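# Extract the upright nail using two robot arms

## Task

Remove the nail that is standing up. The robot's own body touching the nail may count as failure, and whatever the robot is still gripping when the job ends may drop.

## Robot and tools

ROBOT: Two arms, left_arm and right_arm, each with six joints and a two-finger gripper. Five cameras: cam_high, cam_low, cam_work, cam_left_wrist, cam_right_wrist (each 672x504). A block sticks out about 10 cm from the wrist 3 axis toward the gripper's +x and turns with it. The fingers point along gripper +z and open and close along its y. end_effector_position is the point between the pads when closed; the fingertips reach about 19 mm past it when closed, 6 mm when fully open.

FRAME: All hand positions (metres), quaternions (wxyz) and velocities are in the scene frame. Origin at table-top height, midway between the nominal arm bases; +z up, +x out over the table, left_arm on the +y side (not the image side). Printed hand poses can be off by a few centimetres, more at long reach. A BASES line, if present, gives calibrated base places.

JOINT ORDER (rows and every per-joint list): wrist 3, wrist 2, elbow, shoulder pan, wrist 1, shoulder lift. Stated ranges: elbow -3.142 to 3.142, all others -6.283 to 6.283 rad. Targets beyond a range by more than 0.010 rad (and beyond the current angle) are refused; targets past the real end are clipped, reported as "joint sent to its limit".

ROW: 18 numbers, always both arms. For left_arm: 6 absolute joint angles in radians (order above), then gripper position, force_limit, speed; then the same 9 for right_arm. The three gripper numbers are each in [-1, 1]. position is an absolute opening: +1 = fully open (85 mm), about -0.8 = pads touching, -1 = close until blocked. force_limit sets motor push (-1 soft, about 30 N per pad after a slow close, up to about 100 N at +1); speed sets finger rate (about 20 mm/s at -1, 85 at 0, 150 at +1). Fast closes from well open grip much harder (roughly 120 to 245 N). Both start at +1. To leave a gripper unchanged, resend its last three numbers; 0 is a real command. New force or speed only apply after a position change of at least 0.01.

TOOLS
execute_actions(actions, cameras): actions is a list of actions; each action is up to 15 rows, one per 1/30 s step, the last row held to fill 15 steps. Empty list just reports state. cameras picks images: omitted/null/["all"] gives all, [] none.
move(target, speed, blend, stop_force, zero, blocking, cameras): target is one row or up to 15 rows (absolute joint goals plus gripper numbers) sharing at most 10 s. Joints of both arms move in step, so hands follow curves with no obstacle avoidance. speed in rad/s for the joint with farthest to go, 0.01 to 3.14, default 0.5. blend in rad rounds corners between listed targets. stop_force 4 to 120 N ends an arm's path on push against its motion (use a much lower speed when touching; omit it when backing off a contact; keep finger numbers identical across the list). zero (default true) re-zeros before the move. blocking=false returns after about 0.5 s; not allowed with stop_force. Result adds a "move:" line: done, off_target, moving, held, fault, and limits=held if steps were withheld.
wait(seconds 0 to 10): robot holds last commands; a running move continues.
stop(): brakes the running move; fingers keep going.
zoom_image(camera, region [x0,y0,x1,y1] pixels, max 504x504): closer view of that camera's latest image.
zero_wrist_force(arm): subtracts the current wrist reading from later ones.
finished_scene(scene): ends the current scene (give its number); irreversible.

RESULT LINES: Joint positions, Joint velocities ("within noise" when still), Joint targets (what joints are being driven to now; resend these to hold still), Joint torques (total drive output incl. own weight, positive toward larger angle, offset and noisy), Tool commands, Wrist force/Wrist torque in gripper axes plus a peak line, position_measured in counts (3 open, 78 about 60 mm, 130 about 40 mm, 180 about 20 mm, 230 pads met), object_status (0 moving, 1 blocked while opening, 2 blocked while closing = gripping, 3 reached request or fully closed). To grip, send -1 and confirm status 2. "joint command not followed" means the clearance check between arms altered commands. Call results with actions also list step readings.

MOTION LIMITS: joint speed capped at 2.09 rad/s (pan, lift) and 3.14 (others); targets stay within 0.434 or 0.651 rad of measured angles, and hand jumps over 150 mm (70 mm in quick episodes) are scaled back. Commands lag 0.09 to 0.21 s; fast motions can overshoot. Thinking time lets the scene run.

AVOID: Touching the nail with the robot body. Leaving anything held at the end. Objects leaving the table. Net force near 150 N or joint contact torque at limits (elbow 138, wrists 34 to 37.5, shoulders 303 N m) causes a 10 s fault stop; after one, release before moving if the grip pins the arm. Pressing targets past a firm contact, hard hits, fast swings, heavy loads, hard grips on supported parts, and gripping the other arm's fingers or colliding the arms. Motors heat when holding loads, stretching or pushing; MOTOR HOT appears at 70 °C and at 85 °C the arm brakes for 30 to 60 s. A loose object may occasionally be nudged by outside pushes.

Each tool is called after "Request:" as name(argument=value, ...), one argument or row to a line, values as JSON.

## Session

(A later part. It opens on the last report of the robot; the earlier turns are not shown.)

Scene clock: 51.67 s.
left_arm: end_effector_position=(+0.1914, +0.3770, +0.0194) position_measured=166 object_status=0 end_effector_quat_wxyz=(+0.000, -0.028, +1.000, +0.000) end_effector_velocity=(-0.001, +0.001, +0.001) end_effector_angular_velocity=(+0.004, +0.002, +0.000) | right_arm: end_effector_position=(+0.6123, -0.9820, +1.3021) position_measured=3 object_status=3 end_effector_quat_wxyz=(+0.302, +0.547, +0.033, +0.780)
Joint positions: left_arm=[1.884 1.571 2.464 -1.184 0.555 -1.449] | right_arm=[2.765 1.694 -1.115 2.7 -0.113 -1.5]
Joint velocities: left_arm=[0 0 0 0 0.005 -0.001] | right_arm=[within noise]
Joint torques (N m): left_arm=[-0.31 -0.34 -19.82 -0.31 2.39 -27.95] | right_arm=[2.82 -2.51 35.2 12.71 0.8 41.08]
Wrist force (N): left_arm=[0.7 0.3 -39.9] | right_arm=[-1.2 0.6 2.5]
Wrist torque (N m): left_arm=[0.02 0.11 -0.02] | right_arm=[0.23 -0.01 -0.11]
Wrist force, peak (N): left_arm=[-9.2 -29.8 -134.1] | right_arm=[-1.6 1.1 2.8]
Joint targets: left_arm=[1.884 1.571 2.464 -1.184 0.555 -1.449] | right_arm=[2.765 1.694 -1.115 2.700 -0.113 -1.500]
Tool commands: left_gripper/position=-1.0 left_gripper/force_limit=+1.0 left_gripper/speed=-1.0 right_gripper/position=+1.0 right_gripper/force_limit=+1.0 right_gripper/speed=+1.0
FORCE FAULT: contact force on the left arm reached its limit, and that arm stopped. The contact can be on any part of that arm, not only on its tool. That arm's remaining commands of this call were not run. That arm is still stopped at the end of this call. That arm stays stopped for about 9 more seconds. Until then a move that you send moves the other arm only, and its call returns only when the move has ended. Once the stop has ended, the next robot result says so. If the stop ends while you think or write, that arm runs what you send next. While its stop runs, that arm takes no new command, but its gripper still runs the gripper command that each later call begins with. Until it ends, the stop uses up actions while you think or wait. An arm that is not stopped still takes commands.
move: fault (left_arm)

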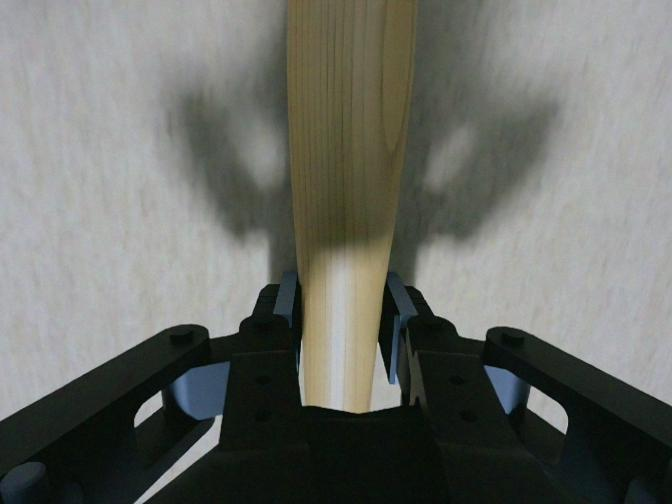

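Request:
wait(
  seconds=9.3,
  cameras=[],
)

Scene clock: 61.20 s.
left_arm: end_effector_position=(+0.1912, +0.3774, +0.0196) position_measured=166 object_status=2 end_effector_quat_wxyz=(+0.000, -0.028, +1.000, +0.001) | right_arm: end_effector_position=(+0.6123, -0.9820, +1.3021) position_measured=3 object_status=3 end_effector_quat_wxyz=(+0.302, +0.547, +0.033, +0.780)
Joint positions: left_arm=[1.884 1.571 2.464 -1.184 0.557 -1.449] | right_arm=[2.765 1.694 -1.115 2.7 -0.113 -1.5]
Joint torques (N m): left_arm=[-0.25 0.05 -18.51 4.38 2.65 -29.84] | right_arm=[2.94 -2.33 32.88 16.85 -0.21 38.09]
Wrist force (N): left_arm=[1.7 0.6 -38.3] | right_arm=[-1.2 0.7 2.3]
Wrist torque (N m): left_arm=[0.02 0.06 -0.03] | right_arm=[0.25 -0.02 -0.11]
Wrist force, peak (N): left_arm=[1.6 0.5 -39.2] | right_arm=[-1.5 0.8 2.9]
Joint targets: left_arm=[1.884 1.571 2.464 -1.184 0.557 -1.449] | right_arm=[2.765 1.694 -1.115 2.700 -0.113 -1.500]
Tool commands: left_gripper/position=-1.0 left_gripper/force_limit=+1.0 left_gripper/speed=-1.0 right_gripper/position=+1.0 right_gripper/force_limit=+1.0 right_gripper/speed=+1.0
FORCE FAULT, CONTINUED: the left arm's stop, for the force fault that an earlier result reported, is over. The rest of the stop counts as 19 of the actions that you can send in this scene. That arm's target is now where it stood when the stop ended, not its last command. That arm accepts commands again.
wait: 9.30 s; at rest from the start

Request:
move(
  target=[
    [1.884,1.571,2.464,-1.184,0.557,-1.449,1,1,-0.5,2.765,1.694,-1.115,2.7,-0.113,-1.5,1,1,1],
    [1.884,1.571,2.4637,-1.1835,0.5707,-1.4636,1,1,-0.5,2.765,1.694,-1.115,2.7,-0.113,-1.5,1,1,1],
    [1.884,1.571,2.4637,-1.1835,0.5707,-1.4636,-1,1,-1,2.765,1.694,-1.115,2.7,-0.113,-1.5,1,1,1],
  ],
  speed=0.2,
  cameras=["cam_left_wrist"],
)

Request:
wait(
  seconds=0.6,
  cameras=["cam_left_wrist"],
)

Scene clock: 67.40 s.
left_arm: end_effector_position=(+0.1907, +0.3788, +0.0250) position_measured=166 object_status=0 end_effector_quat_wxyz=(+0.000, -0.028, +1.000, +0.000) | right_arm: end_effector_position=(+0.6123, -0.9820, +1.3021) position_measured=3 object_status=3 end_effector_quat_wxyz=(+0.302, +0.547, +0.033, +0.780)
Joint positions: left_arm=[1.884 1.571 2.464 -1.183 0.571 -1.464] | right_arm=[2.765 1.694 -1.115 2.7 -0.113 -1.5]
Joint torques (N m): left_arm=[-0.09 -1.06 -15.96 15.32 4.28 -31.58] | right_arm=[2.72 -2.25 33.23 15.26 -1.07 36.51]
Wrist force (N): left_arm=[-0.1 -5.2 -32.7] | right_arm=[-1.1 0.8 2.6]
Wrist torque (N m): left_arm=[-0.04 0.14 0.06] | right_arm=[0.27 -0.03 -0.12]
Wrist force, peak (N): left_arm=[1.6 0.4 -38.9] | right_arm=[-1.1 0.5 3.0]
Joint targets: left_arm=[1.884 1.571 2.464 -1.183 0.571 -1.464] | right_arm=[2.765 1.694 -1.115 2.700 -0.113 -1.500]
move: done

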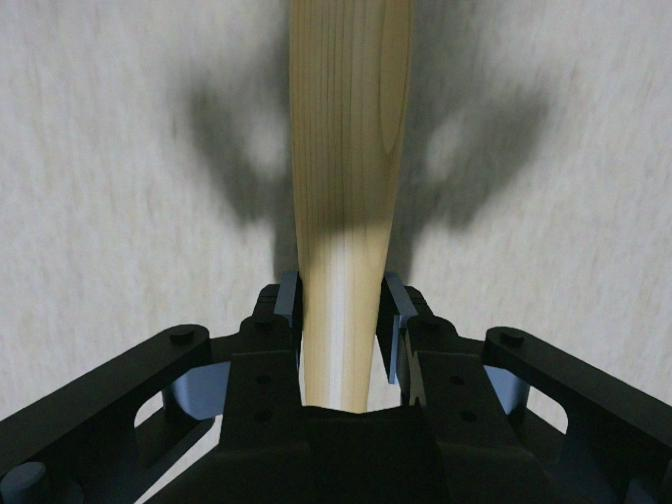

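Scene clock: 68.00 s.
left_arm: end_effector_position=(+0.1907, +0.3788, +0.0250) position_measured=166 object_status=2 end_effector_quat_wxyz=(+0.000, -0.028, +1.000, +0.000) | right_arm: end_effector_position=(+0.6123, -0.9820, +1.3021) position_measured=3 object_status=3 end_effector_quat_wxyz=(+0.302, +0.547, +0.033, +0.780)
Joint positions: left_arm=[1.884 1.571 2.464 -1.183 0.571 -1.464] | right_arm=[2.765 1.694 -1.115 2.7 -0.113 -1.5]
Joint torques (N m): left_arm=[0.27 -0.58 -11.54 14.7 3.14 -24.22] | right_arm=[2.91 -2.15 32.81 15.73 -0.88 35.2]
Wrist force (N): left_arm=[-0.5 -4.9 -31.5] | right_arm=[-1.1 0.5 2.8]
Wrist torque (N m): left_arm=[0.02 0.16 0.05] | right_arm=[0.22 -0.04 -0.11]
Wrist force, peak (N): left_arm=[-0.4 -5.2 -32.6] | right_arm=[-1.1 0.4 2.9]
Joint targets: left_arm=[1.884 1.571 2.464 -1.183 0.571 -1.464] | right_arm=[2.765 1.694 -1.115 2.700 -0.113 -1.500]
Tool commands: left_gripper/position=-1.0 left_gripper/force_limit=+1.0 left_gripper/speed=-1.0 right_gripper/position=+1.0 right_gripper/force_limit=+1.0 right_gripper/speed=+1.0
wait: 0.60 s; at rest by 0.17 s

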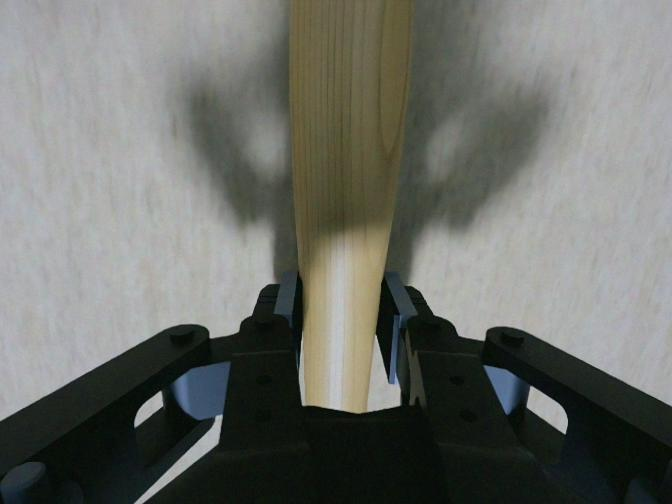

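Request:
move(
  target=[1.884,1.571,2.451,-1.1835,0.6259,-1.5061,-1,1,-1,2.765,1.694,-1.115,2.7,-0.113,-1.5,1,1,1],
  speed=0.06,
)

Scene clock: 72.70 s.
left_arm: end_effector_position=(+0.1907, +0.3787, +0.0449) position_measured=166 object_status=2 end_effector_quat_wxyz=(+0.000, -0.028, +1.000, +0.000) | right_arm: end_effector_position=(+0.6123, -0.9820, +1.3021) position_measured=3 object_status=3 end_effector_quat_wxyz=(+0.302, +0.547, +0.033, +0.780)
Joint positions: left_arm=[1.884 1.571 2.451 -1.183 0.626 -1.506] | right_arm=[2.765 1.694 -1.115 2.7 -0.113 -1.5]
Joint torques (N m): left_arm=[0.5 -1.63 -30.03 12.57 9.88 -42.96] | right_arm=[2.49 -2.16 33.17 15.15 -1.38 36.26]
Wrist force (N): left_arm=[-1.0 0.0 2.2] | right_arm=[-1.0 0.9 2.6]
Wrist torque (N m): left_arm=[-0.20 0.00 0.09] | right_arm=[0.28 -0.05 -0.11]
Wrist force, peak (N): left_arm=[-0.9 -6.1 -33.5] | right_arm=[-1.5 0.4 3.0]
Joint targets: left_arm=[1.884 1.571 2.451 -1.183 0.626 -1.506] | right_arm=[2.765 1.694 -1.115 2.700 -0.113 -1.500]
move: done

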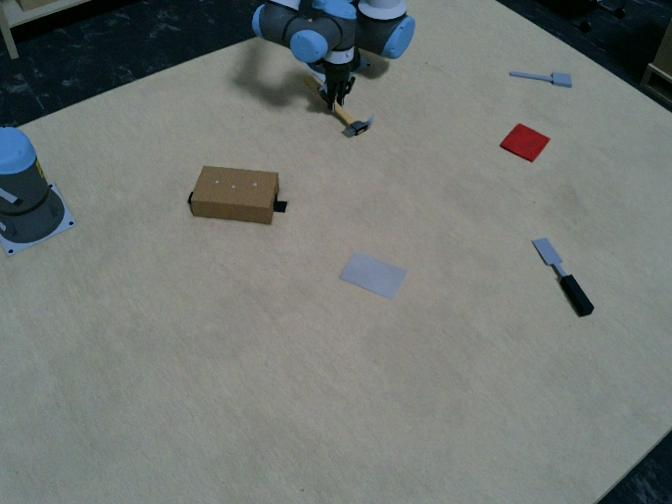

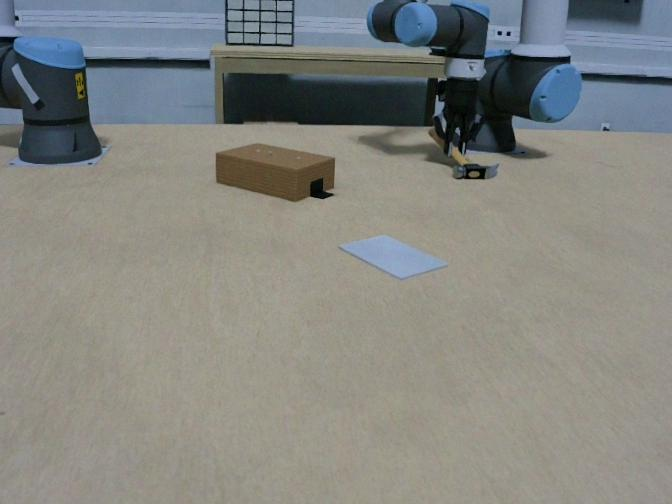

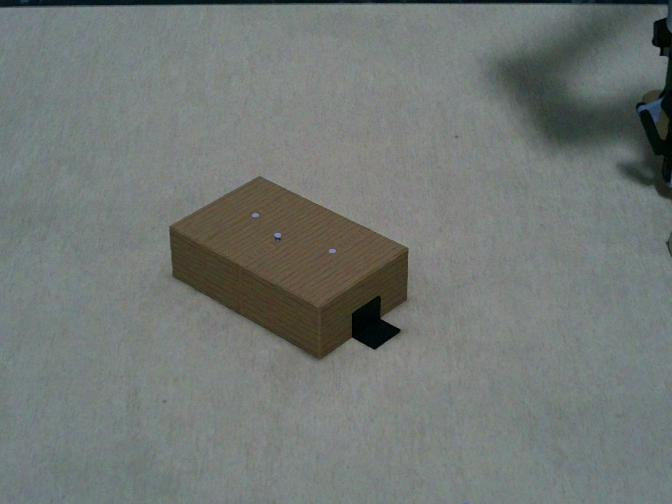

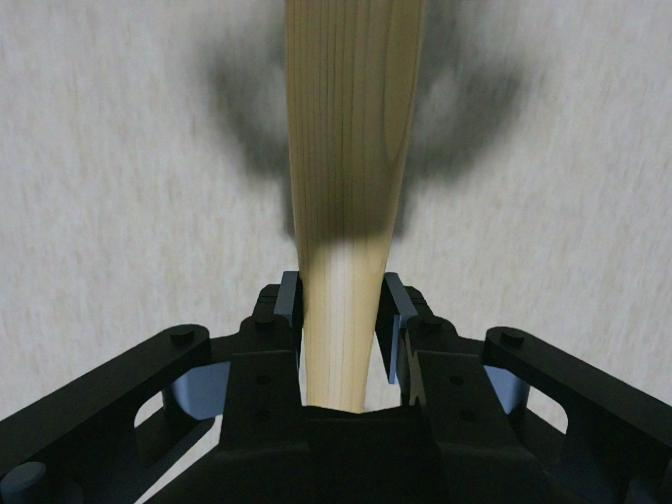

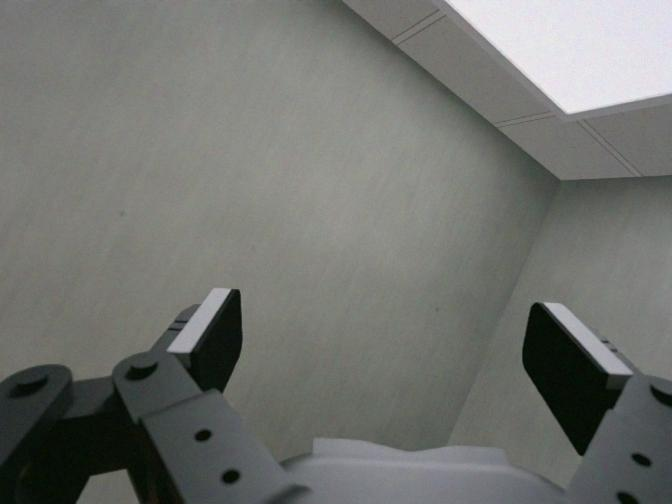

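Request:
move(
  target=[
    [1.884,1.571,2.4637,-1.1835,0.5707,-1.4636,-1,1,-1,2.765,1.694,-1.115,2.7,-0.113,-1.5,1,1,1],
    [1.884,1.571,2.4637,-1.1835,0.5707,-1.4636,0.4,1,0,2.765,1.694,-1.115,2.7,-0.113,-1.5,1,1,1],
    [2.029,1.571,2.3917,-1.0382,0.586,-1.4069,0.4,1,0,2.765,1.694,-1.115,2.7,-0.113,-1.5,1,1,1],
  ],
  speed=[0.06,0.2,0.1],
)

Request:
zoom_image(
  camera="cam_high",
  region=[280, 50, 400, 150],
)

Request:
zoom_image(
  camera="cam_low",
  region=[420, 100, 520, 190],
)

Scene clock: 80.00 s.
left_arm: end_effector_position=(+0.2338, +0.3811, +0.0251) position_measured=78 object_status=3 end_effector_quat_wxyz=(+0.000, -0.029, +1.000, +0.000) | right_arm: end_effector_position=(+0.6123, -0.9820, +1.3021) position_measured=3 object_status=3 end_effector_quat_wxyz=(+0.302, +0.547, +0.033, +0.780)
Joint positions: left_arm=[2.029 1.571 2.392 -1.038 0.586 -1.407] | right_arm=[2.765 1.694 -1.115 2.7 -0.113 -1.5]
Joint torques (N m): left_arm=[1.98 -1.29 -27.6 14.63 9.27 -19.69] | right_arm=[2.82 -2.28 34.18 15.43 -1.96 35.37]
Wrist force (N): left_arm=[0.1 0.2 -0.3] | right_arm=[-1.3 0.6 2.5]
Wrist torque (N m): left_arm=[-0.08 -0.05 0.03] | right_arm=[0.23 -0.01 -0.12]
Wrist force, peak (N): left_arm=[-2.2 -1.9 -30.2] | right_arm=[-1.2 0.4 3.2]
Joint targets: left_arm=[2.029 1.571 2.392 -1.038 0.586 -1.407] | right_arm=[2.765 1.694 -1.115 2.700 -0.113 -1.500]
move: done

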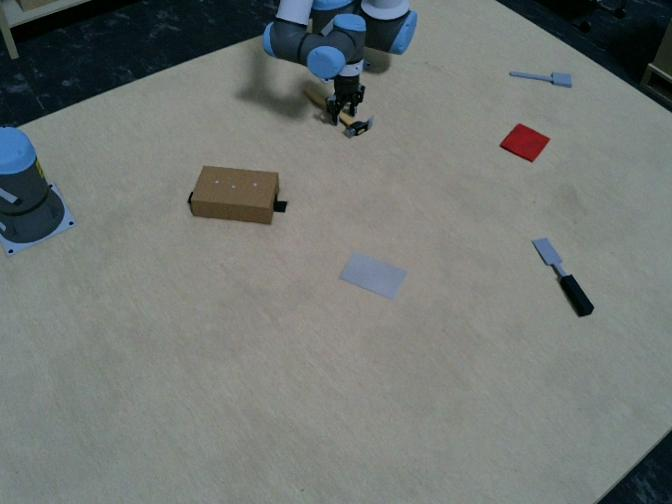

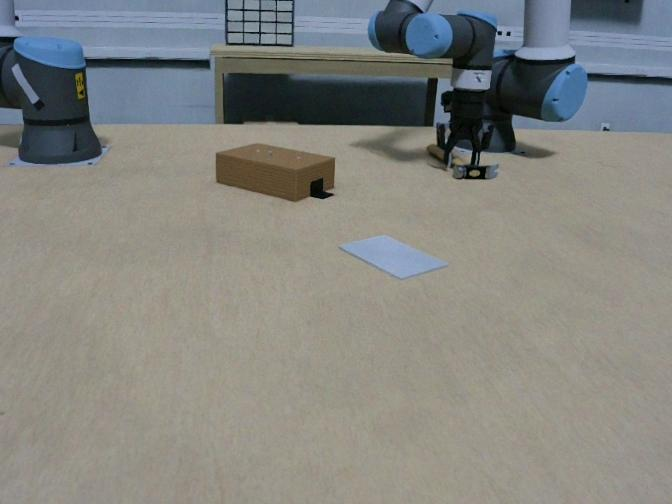

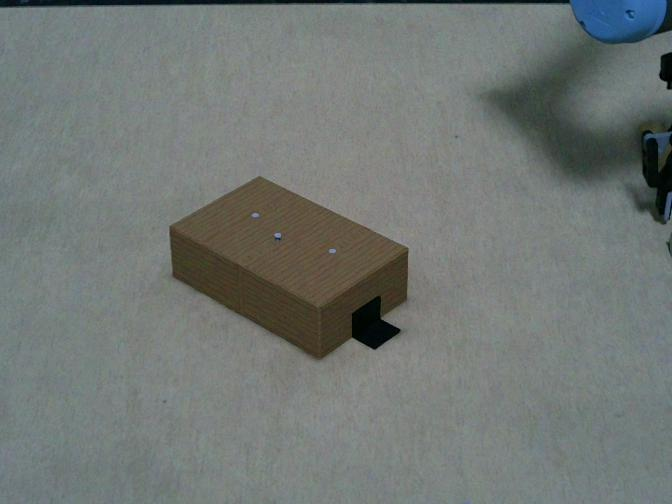

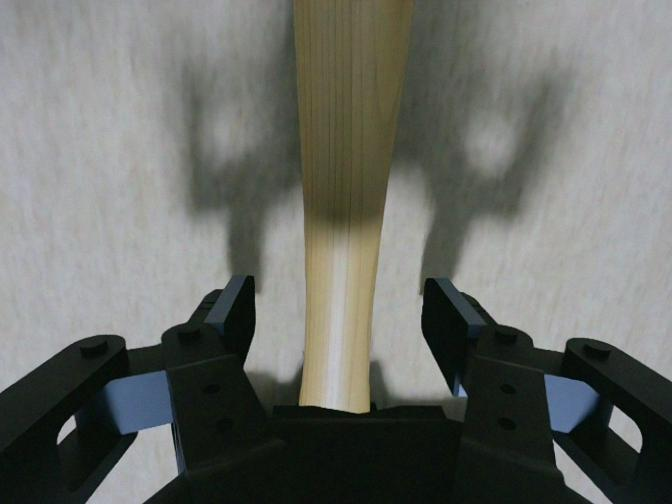

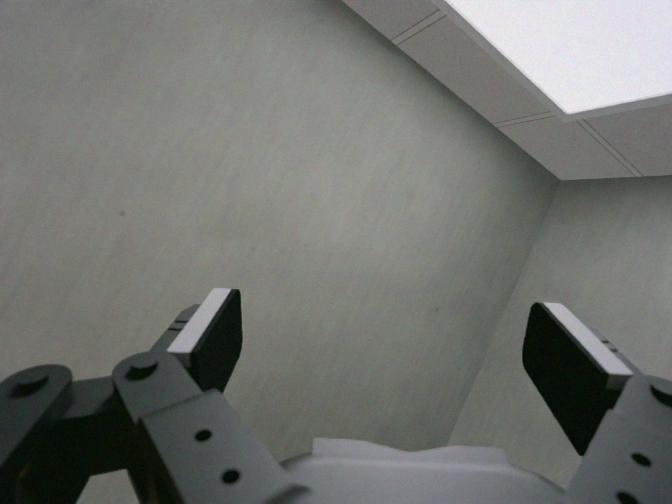

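Scaled by 4.200 (camera's finer frame: 960x720).

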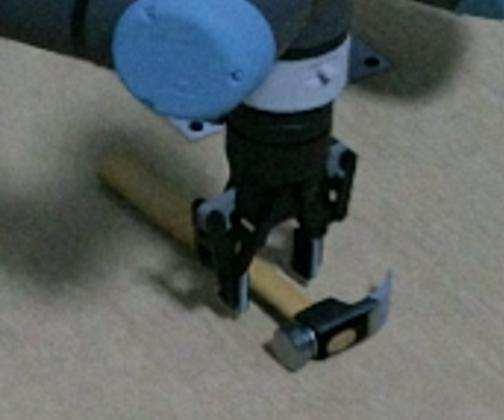

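Scaled by 5.040 (camera's finer frame: 960x720).

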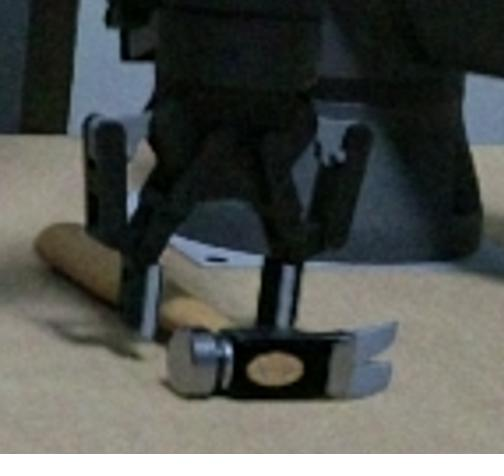

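Request:
move(
  target=[
    [2.087,1.571,2.3574,-0.9807,0.5946,-1.3812,0.4,1,0,2.765,1.694,-1.115,2.7,-0.113,-1.5,1,1,1],
    [2.087,1.571,2.3574,-0.9807,0.5946,-1.3812,-1,1,-0.7,2.765,1.694,-1.115,2.7,-0.113,-1.5,1,1,1],
    [2.087,1.571,2.3464,-0.9807,0.6432,-1.4188,-1,1,-0.7,2.765,1.694,-1.115,2.7,-0.113,-1.5,1,1,1],
  ],
  speed=[0.1,0.06,0.06],
)

Request:
zoom_image(
  camera="cam_low",
  region=[420, 100, 520, 190],
)

Scene clock: 83.93 s.
left_arm: end_effector_position=(+0.2538, +0.3821, +0.0450) position_measured=175 object_status=2 end_effector_quat_wxyz=(+0.000, -0.028, +1.000, +0.000) | right_arm: end_effector_position=(+0.6123, -0.9820, +1.3021) position_measured=3 object_status=3 end_effector_quat_wxyz=(+0.302, +0.547, +0.033, +0.780)
Joint positions: left_arm=[2.087 1.571 2.346 -0.981 0.643 -1.419] | right_arm=[2.765 1.694 -1.115 2.7 -0.113 -1.5]
Joint torques (N m): left_arm=[-0.81 -1.79 -30.25 11.9 10.14 -49.97] | right_arm=[2.75 -2.31 34.2 16.02 -2.08 32.06]
Wrist force (N): left_arm=[-0.2 0.4 4.4] | right_arm=[-0.9 0.8 2.7]
Wrist torque (N m): left_arm=[-0.03 0.06 0.03] | right_arm=[0.26 -0.07 -0.11]
Wrist force, peak (N): left_arm=[-1.4 0.9 -33.2] | right_arm=[-1.4 1.0 2.8]
Joint targets: left_arm=[2.087 1.571 2.346 -0.981 0.643 -1.419] | right_arm=[2.765 1.694 -1.115 2.700 -0.113 -1.500]
move: done

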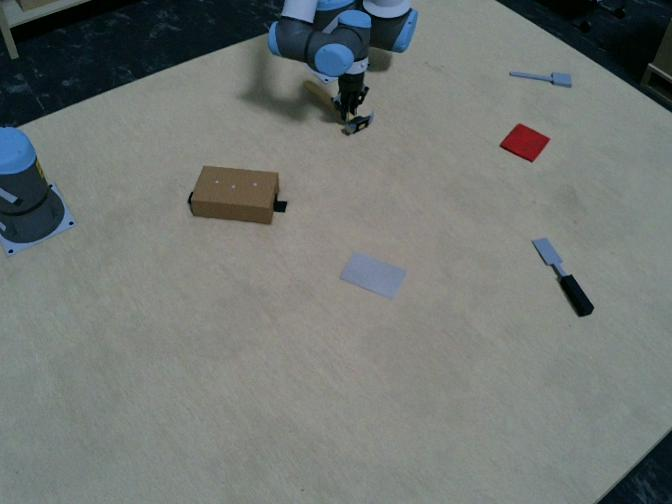

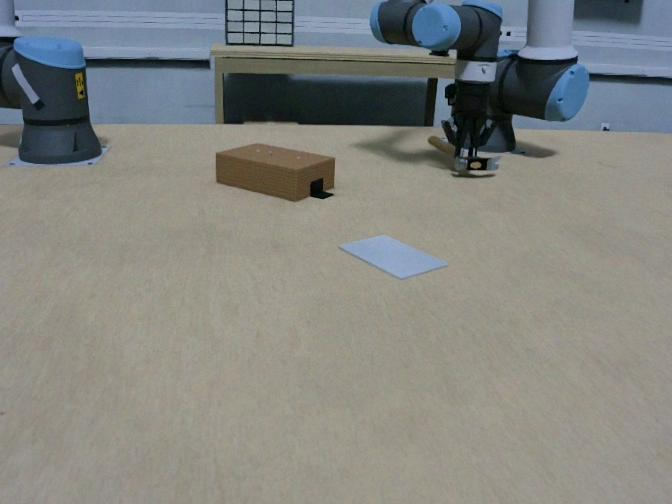

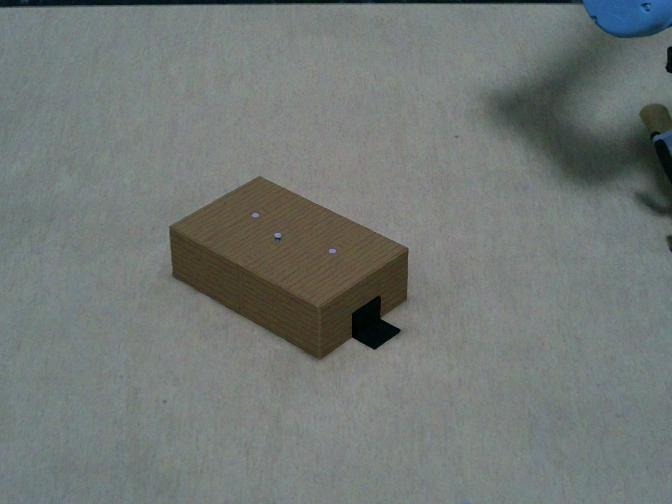

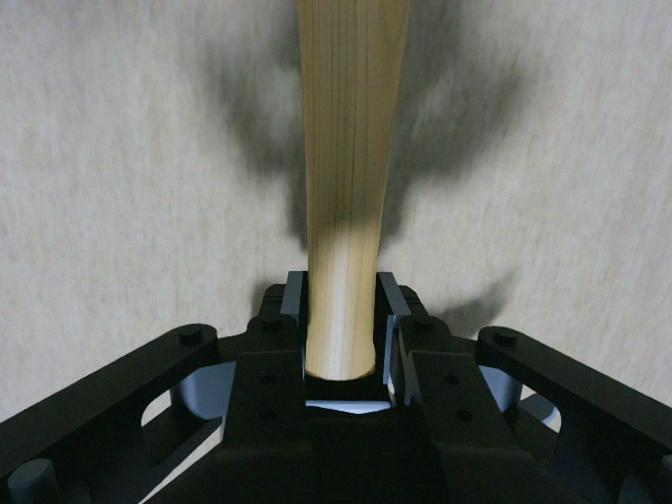

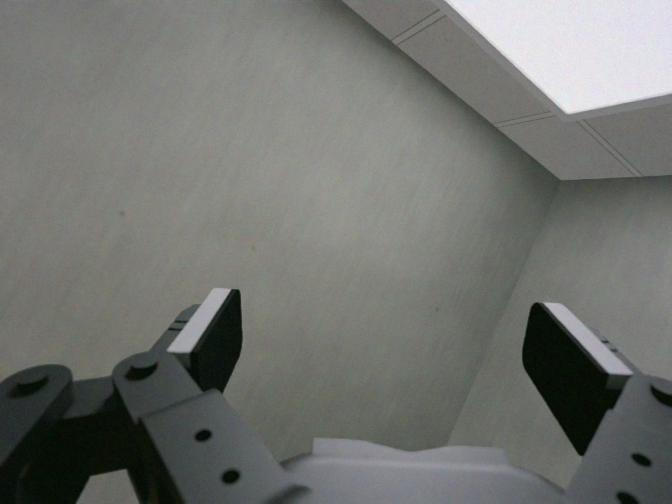

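Scaled by 5.040 (camera's finer frame: 960x720).

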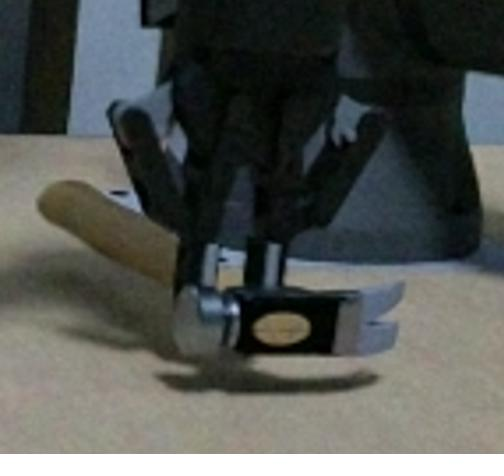

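Request:
move(
  target=[
    [2.087,1.571,1.9497,-0.9807,1.4021,-1.781,-1,1,-0.7,2.765,1.694,-1.115,2.7,-0.113,-1.5,1,1,1],
    [0,0.7895,2.2025,-1.5148,-0.486,-1.7165,-1,1,-0.7,2.765,1.694,-1.115,2.7,-0.113,-1.5,1,1,1],
  ],
  speed=[0.5,0.6],
  blend=0.1,
)

Request:
zoom_image(
  camera="cam_work",
  region=[100, 0, 500, 400],
)

Scene clock: 90.70 s.
left_arm: end_effector_position=(+0.3340, -0.0500, +0.4001) position_measured=175 object_status=2 end_effector_quat_wxyz=(+0.259, +0.658, -0.259, +0.658) | right_arm: end_effector_position=(+0.6123, -0.9820, +1.3021) position_measured=3 object_status=3 end_effector_quat_wxyz=(+0.302, +0.547, +0.033, +0.780)
Joint positions: left_arm=[0 0.79 2.202 -1.515 -0.486 -1.717] | right_arm=[2.765 1.694 -1.115 2.7 -0.113 -1.5]
Joint torques (N m): left_arm=[-1.64 -2.47 -38.39 -10.62 -7.51 -14.18] | right_arm=[2.81 -2.32 34.46 14.95 -2.44 32.07]
Wrist force (N): left_arm=[-4.1 1.1 0.5] | right_arm=[-1.3 0.5 2.5]
Wrist torque (N m): left_arm=[0.06 -0.07 -0.08] | right_arm=[0.22 0.01 -0.11]
Wrist force, peak (N): left_arm=[-3.9 6.6 0.9] | right_arm=[-1.2 0.7 3.1]
Joint targets: left_arm=[0.000 0.790 2.203 -1.515 -0.486 -1.716] | right_arm=[2.765 1.694 -1.115 2.700 -0.113 -1.500]
move: done

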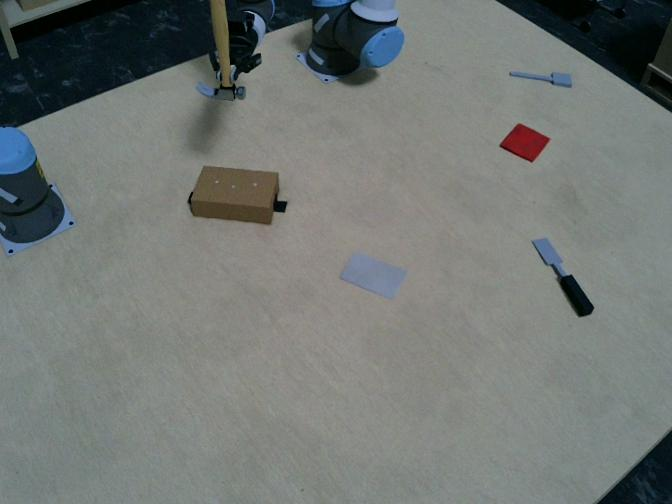

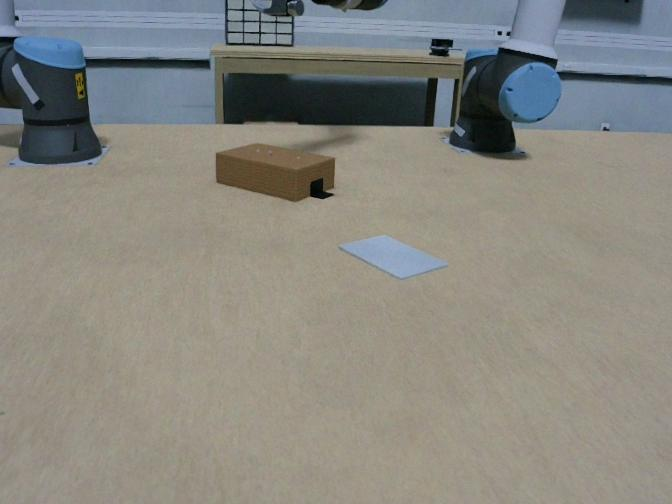

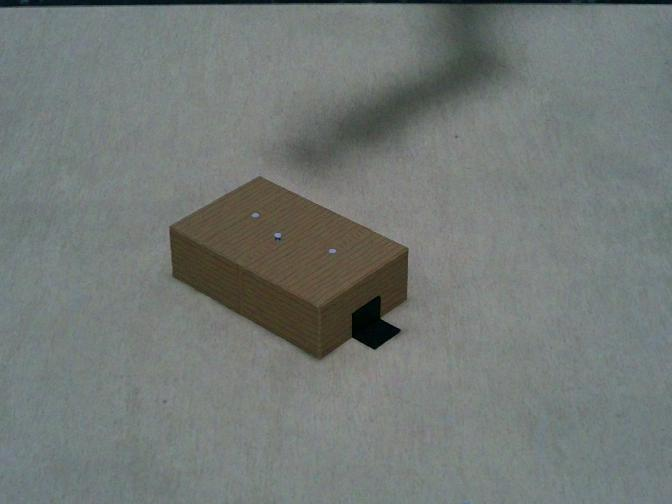

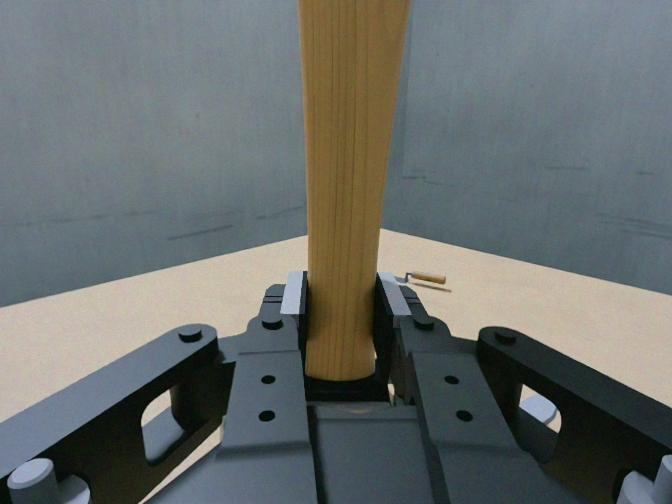

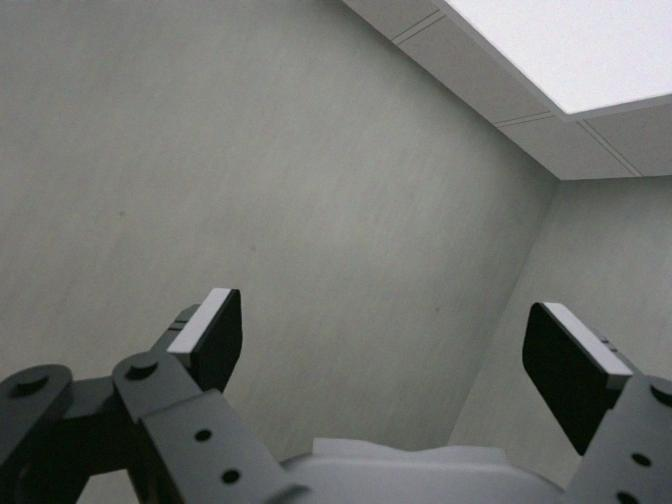

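Scaled by 1.260 (camera's finer frame: 960x720).

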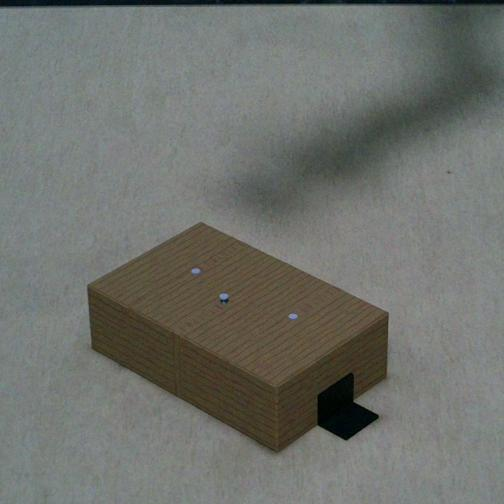

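Request:
move(
  target=[0,0.7895,2.4005,-1.5148,-1.0328,-1.3677,-1,1,-0.7,2.765,1.694,-1.115,2.7,-0.113,-1.5,1,1,1],
  speed=0.4,
)

Request:
zoom_image(
  camera="cam_work",
  region=[150, 80, 450, 320],
)

Request:
zoom_image(
  camera="cam_low",
  region=[200, 80, 350, 220],
)

Request:
zoom_image(
  camera="cam_high",
  region=[170, 90, 310, 230],
)

Scene clock: 93.37 s.
left_arm: end_effector_position=(+0.3340, -0.0501, +0.1702) position_measured=175 object_status=2 end_effector_quat_wxyz=(+0.259, +0.658, -0.259, +0.658) | right_arm: end_effector_position=(+0.6123, -0.9820, +1.3021) position_measured=3 object_status=3 end_effector_quat_wxyz=(+0.302, +0.547, +0.033, +0.780)
Joint positions: left_arm=[0 0.789 2.4 -1.515 -1.033 -1.368] | right_arm=[2.765 1.694 -1.115 2.7 -0.113 -1.5]
Joint torques (N m): left_arm=[-1.49 -1.39 -21.27 -10.46 -7.03 -29.44] | right_arm=[2.56 -1.99 34.17 15.73 -2.37 30.64]
Wrist force (N): left_arm=[-4.4 1.0 0.3] | right_arm=[-1.0 0.6 2.5]
Wrist torque (N m): left_arm=[0.02 0.05 -0.13] | right_arm=[0.22 -0.05 -0.11]
Wrist force, peak (N): left_arm=[-6.5 0.8 0.2] | right_arm=[-1.6 0.7 2.9]
Joint targets: left_arm=[0.000 0.790 2.400 -1.515 -1.033 -1.368] | right_arm=[2.765 1.694 -1.115 2.700 -0.113 -1.500]
move: done

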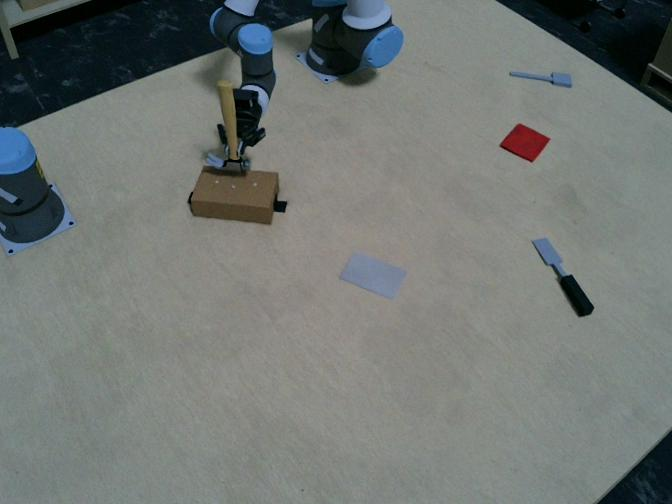

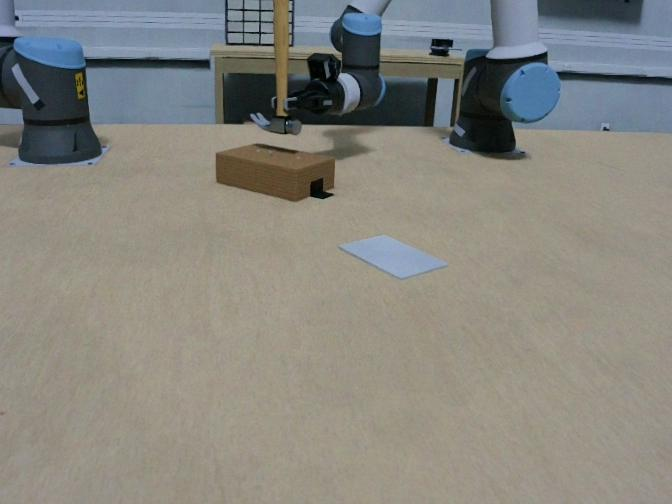

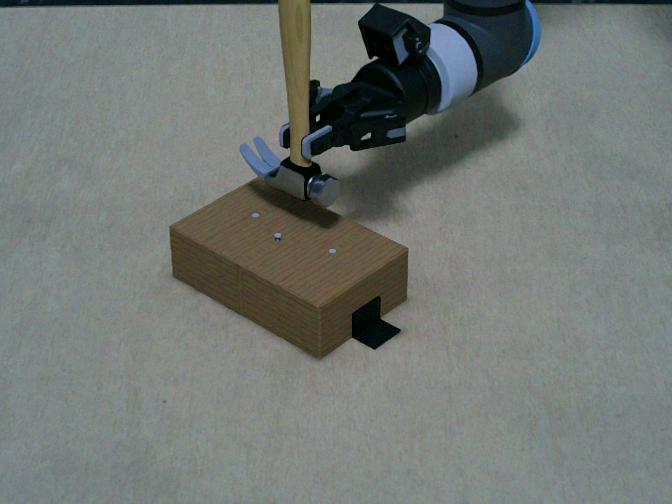

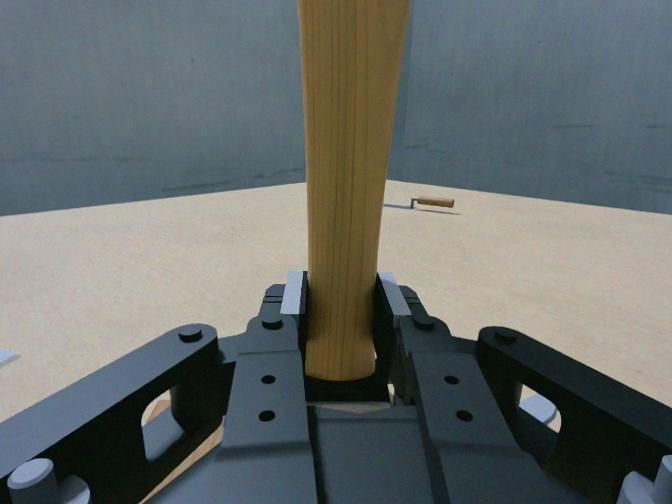

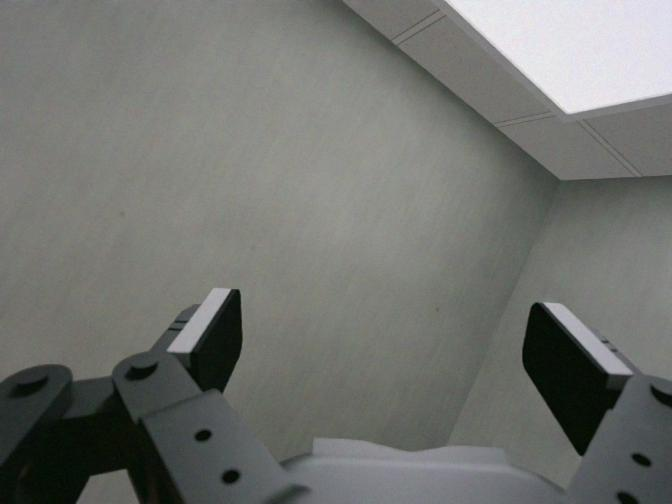

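Scaled by 1.680 (camera's finer frame: 960x720).

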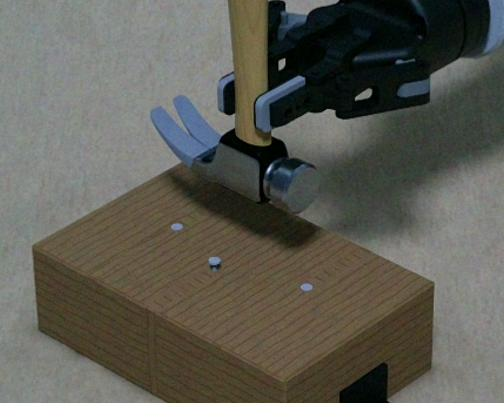

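Scaled by 3.360 (camera's finer frame: 960x720).

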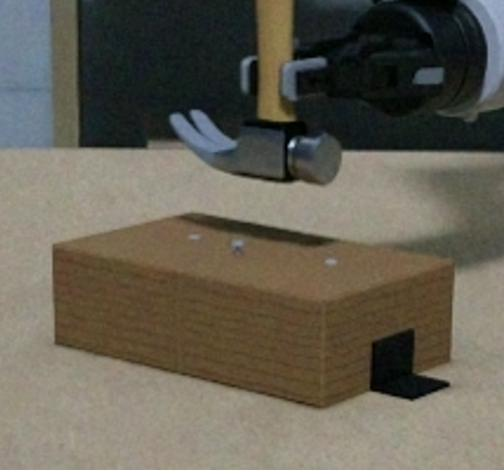

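Scaled by 3.600 (camera's finer frame: 960x720).

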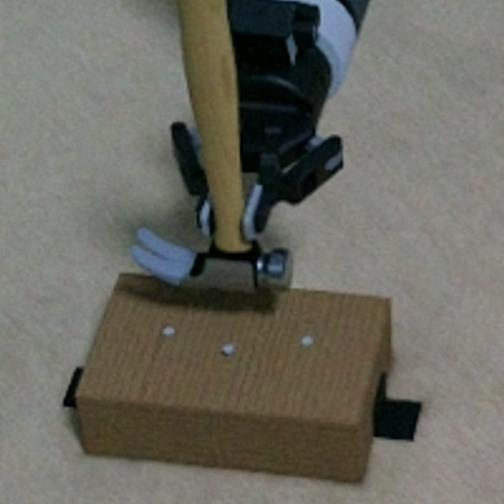

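Request:
move(
  target=[0,0.7895,2.423,-1.5148,-1.2098,-1.2132,-1,1,-0.7,2.765,1.694,-1.115,2.7,-0.113,-1.5,1,1,1],
  speed=0.025,
  stop_force=5,
)

Request:
zoom_image(
  camera="cam_work",
  region=[150, 80, 450, 320],
)

Request:
zoom_image(
  camera="cam_high",
  region=[170, 90, 310, 230],
)

Scene clock: 102.73 s.
left_arm: end_effector_position=(+0.3341, -0.0514, +0.1295) position_measured=175 object_status=2 end_effector_quat_wxyz=(+0.259, +0.658, -0.259, +0.658) | right_arm: end_effector_position=(+0.6123, -0.9820, +1.3021) position_measured=3 object_status=3 end_effector_quat_wxyz=(+0.302, +0.547, +0.033, +0.780)
Joint positions: left_arm=[0 0.789 2.413 -1.515 -1.135 -1.279] | right_arm=[2.765 1.694 -1.115 2.7 -0.113 -1.5]
Joint torques (N m): left_arm=[-1.85 0.13 -27.94 -2.99 -0.26 -61.38] | right_arm=[2.75 -2.1 35.34 14.35 -2.04 28.46]
Wrist force (N): left_arm=[-2.0 1.7 0.9] | right_arm=[-1.2 0.8 2.2]
Wrist torque (N m): left_arm=[0.01 -0.03 -0.18] | right_arm=[0.25 -0.02 -0.11]
Wrist force, peak (N): left_arm=[12.1 -1.5 0.0] | right_arm=[-1.5 0.6 3.0]
Joint targets: left_arm=[0.000 0.790 2.413 -1.515 -1.135 -1.279] | right_arm=[2.765 1.694 -1.115 2.700 -0.113 -1.500]
move: contact (left_arm); left_arm: the wrist 1 is farthest, 0.075 rad from its target

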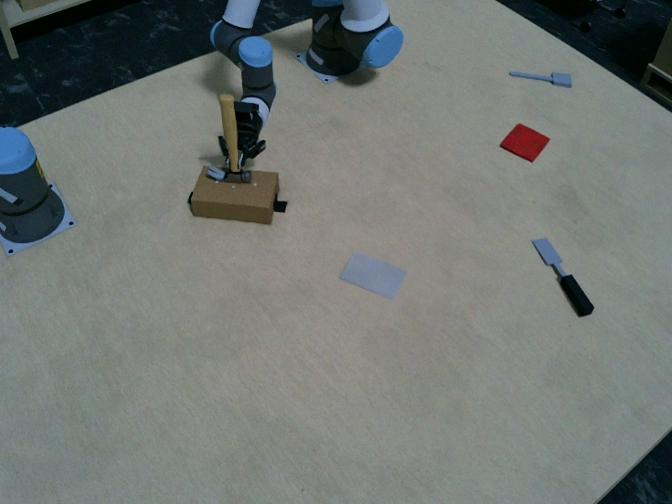

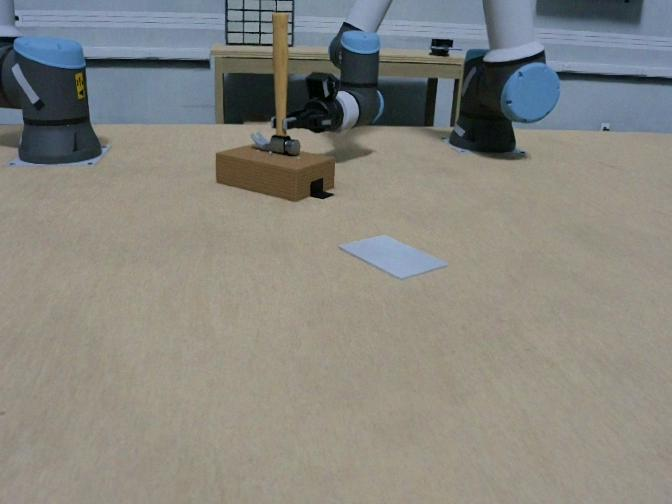

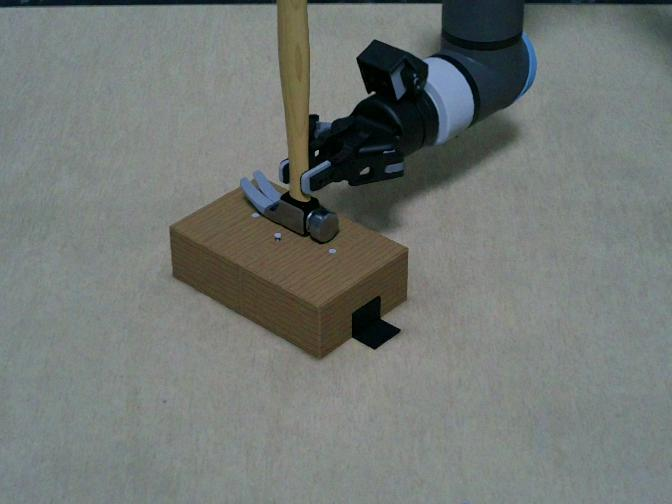

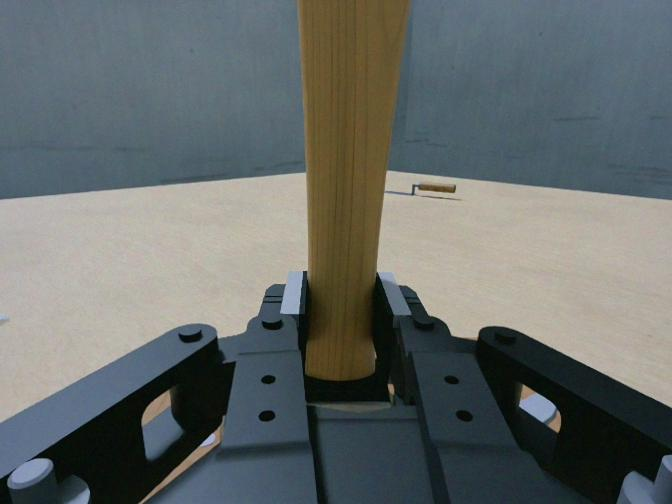

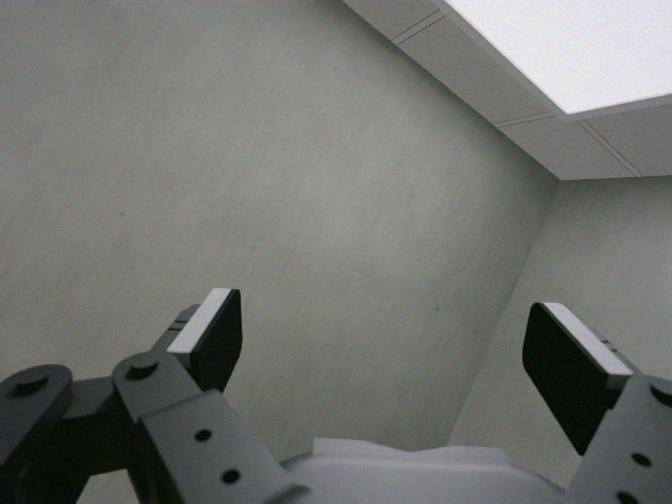

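Scaled by 1.680 (camera's finer frame: 960x720).

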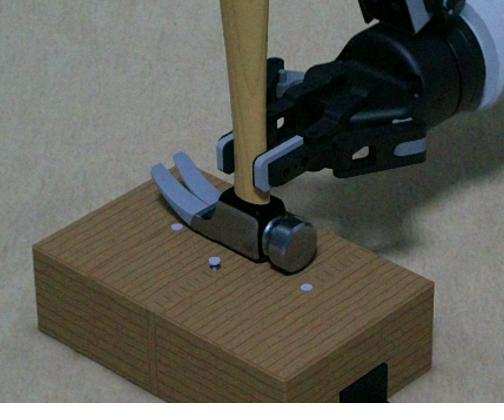

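Scaled by 3.600 (camera's finer frame: 960x720).

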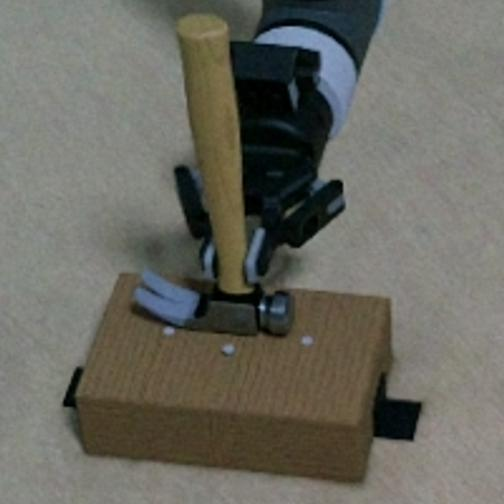

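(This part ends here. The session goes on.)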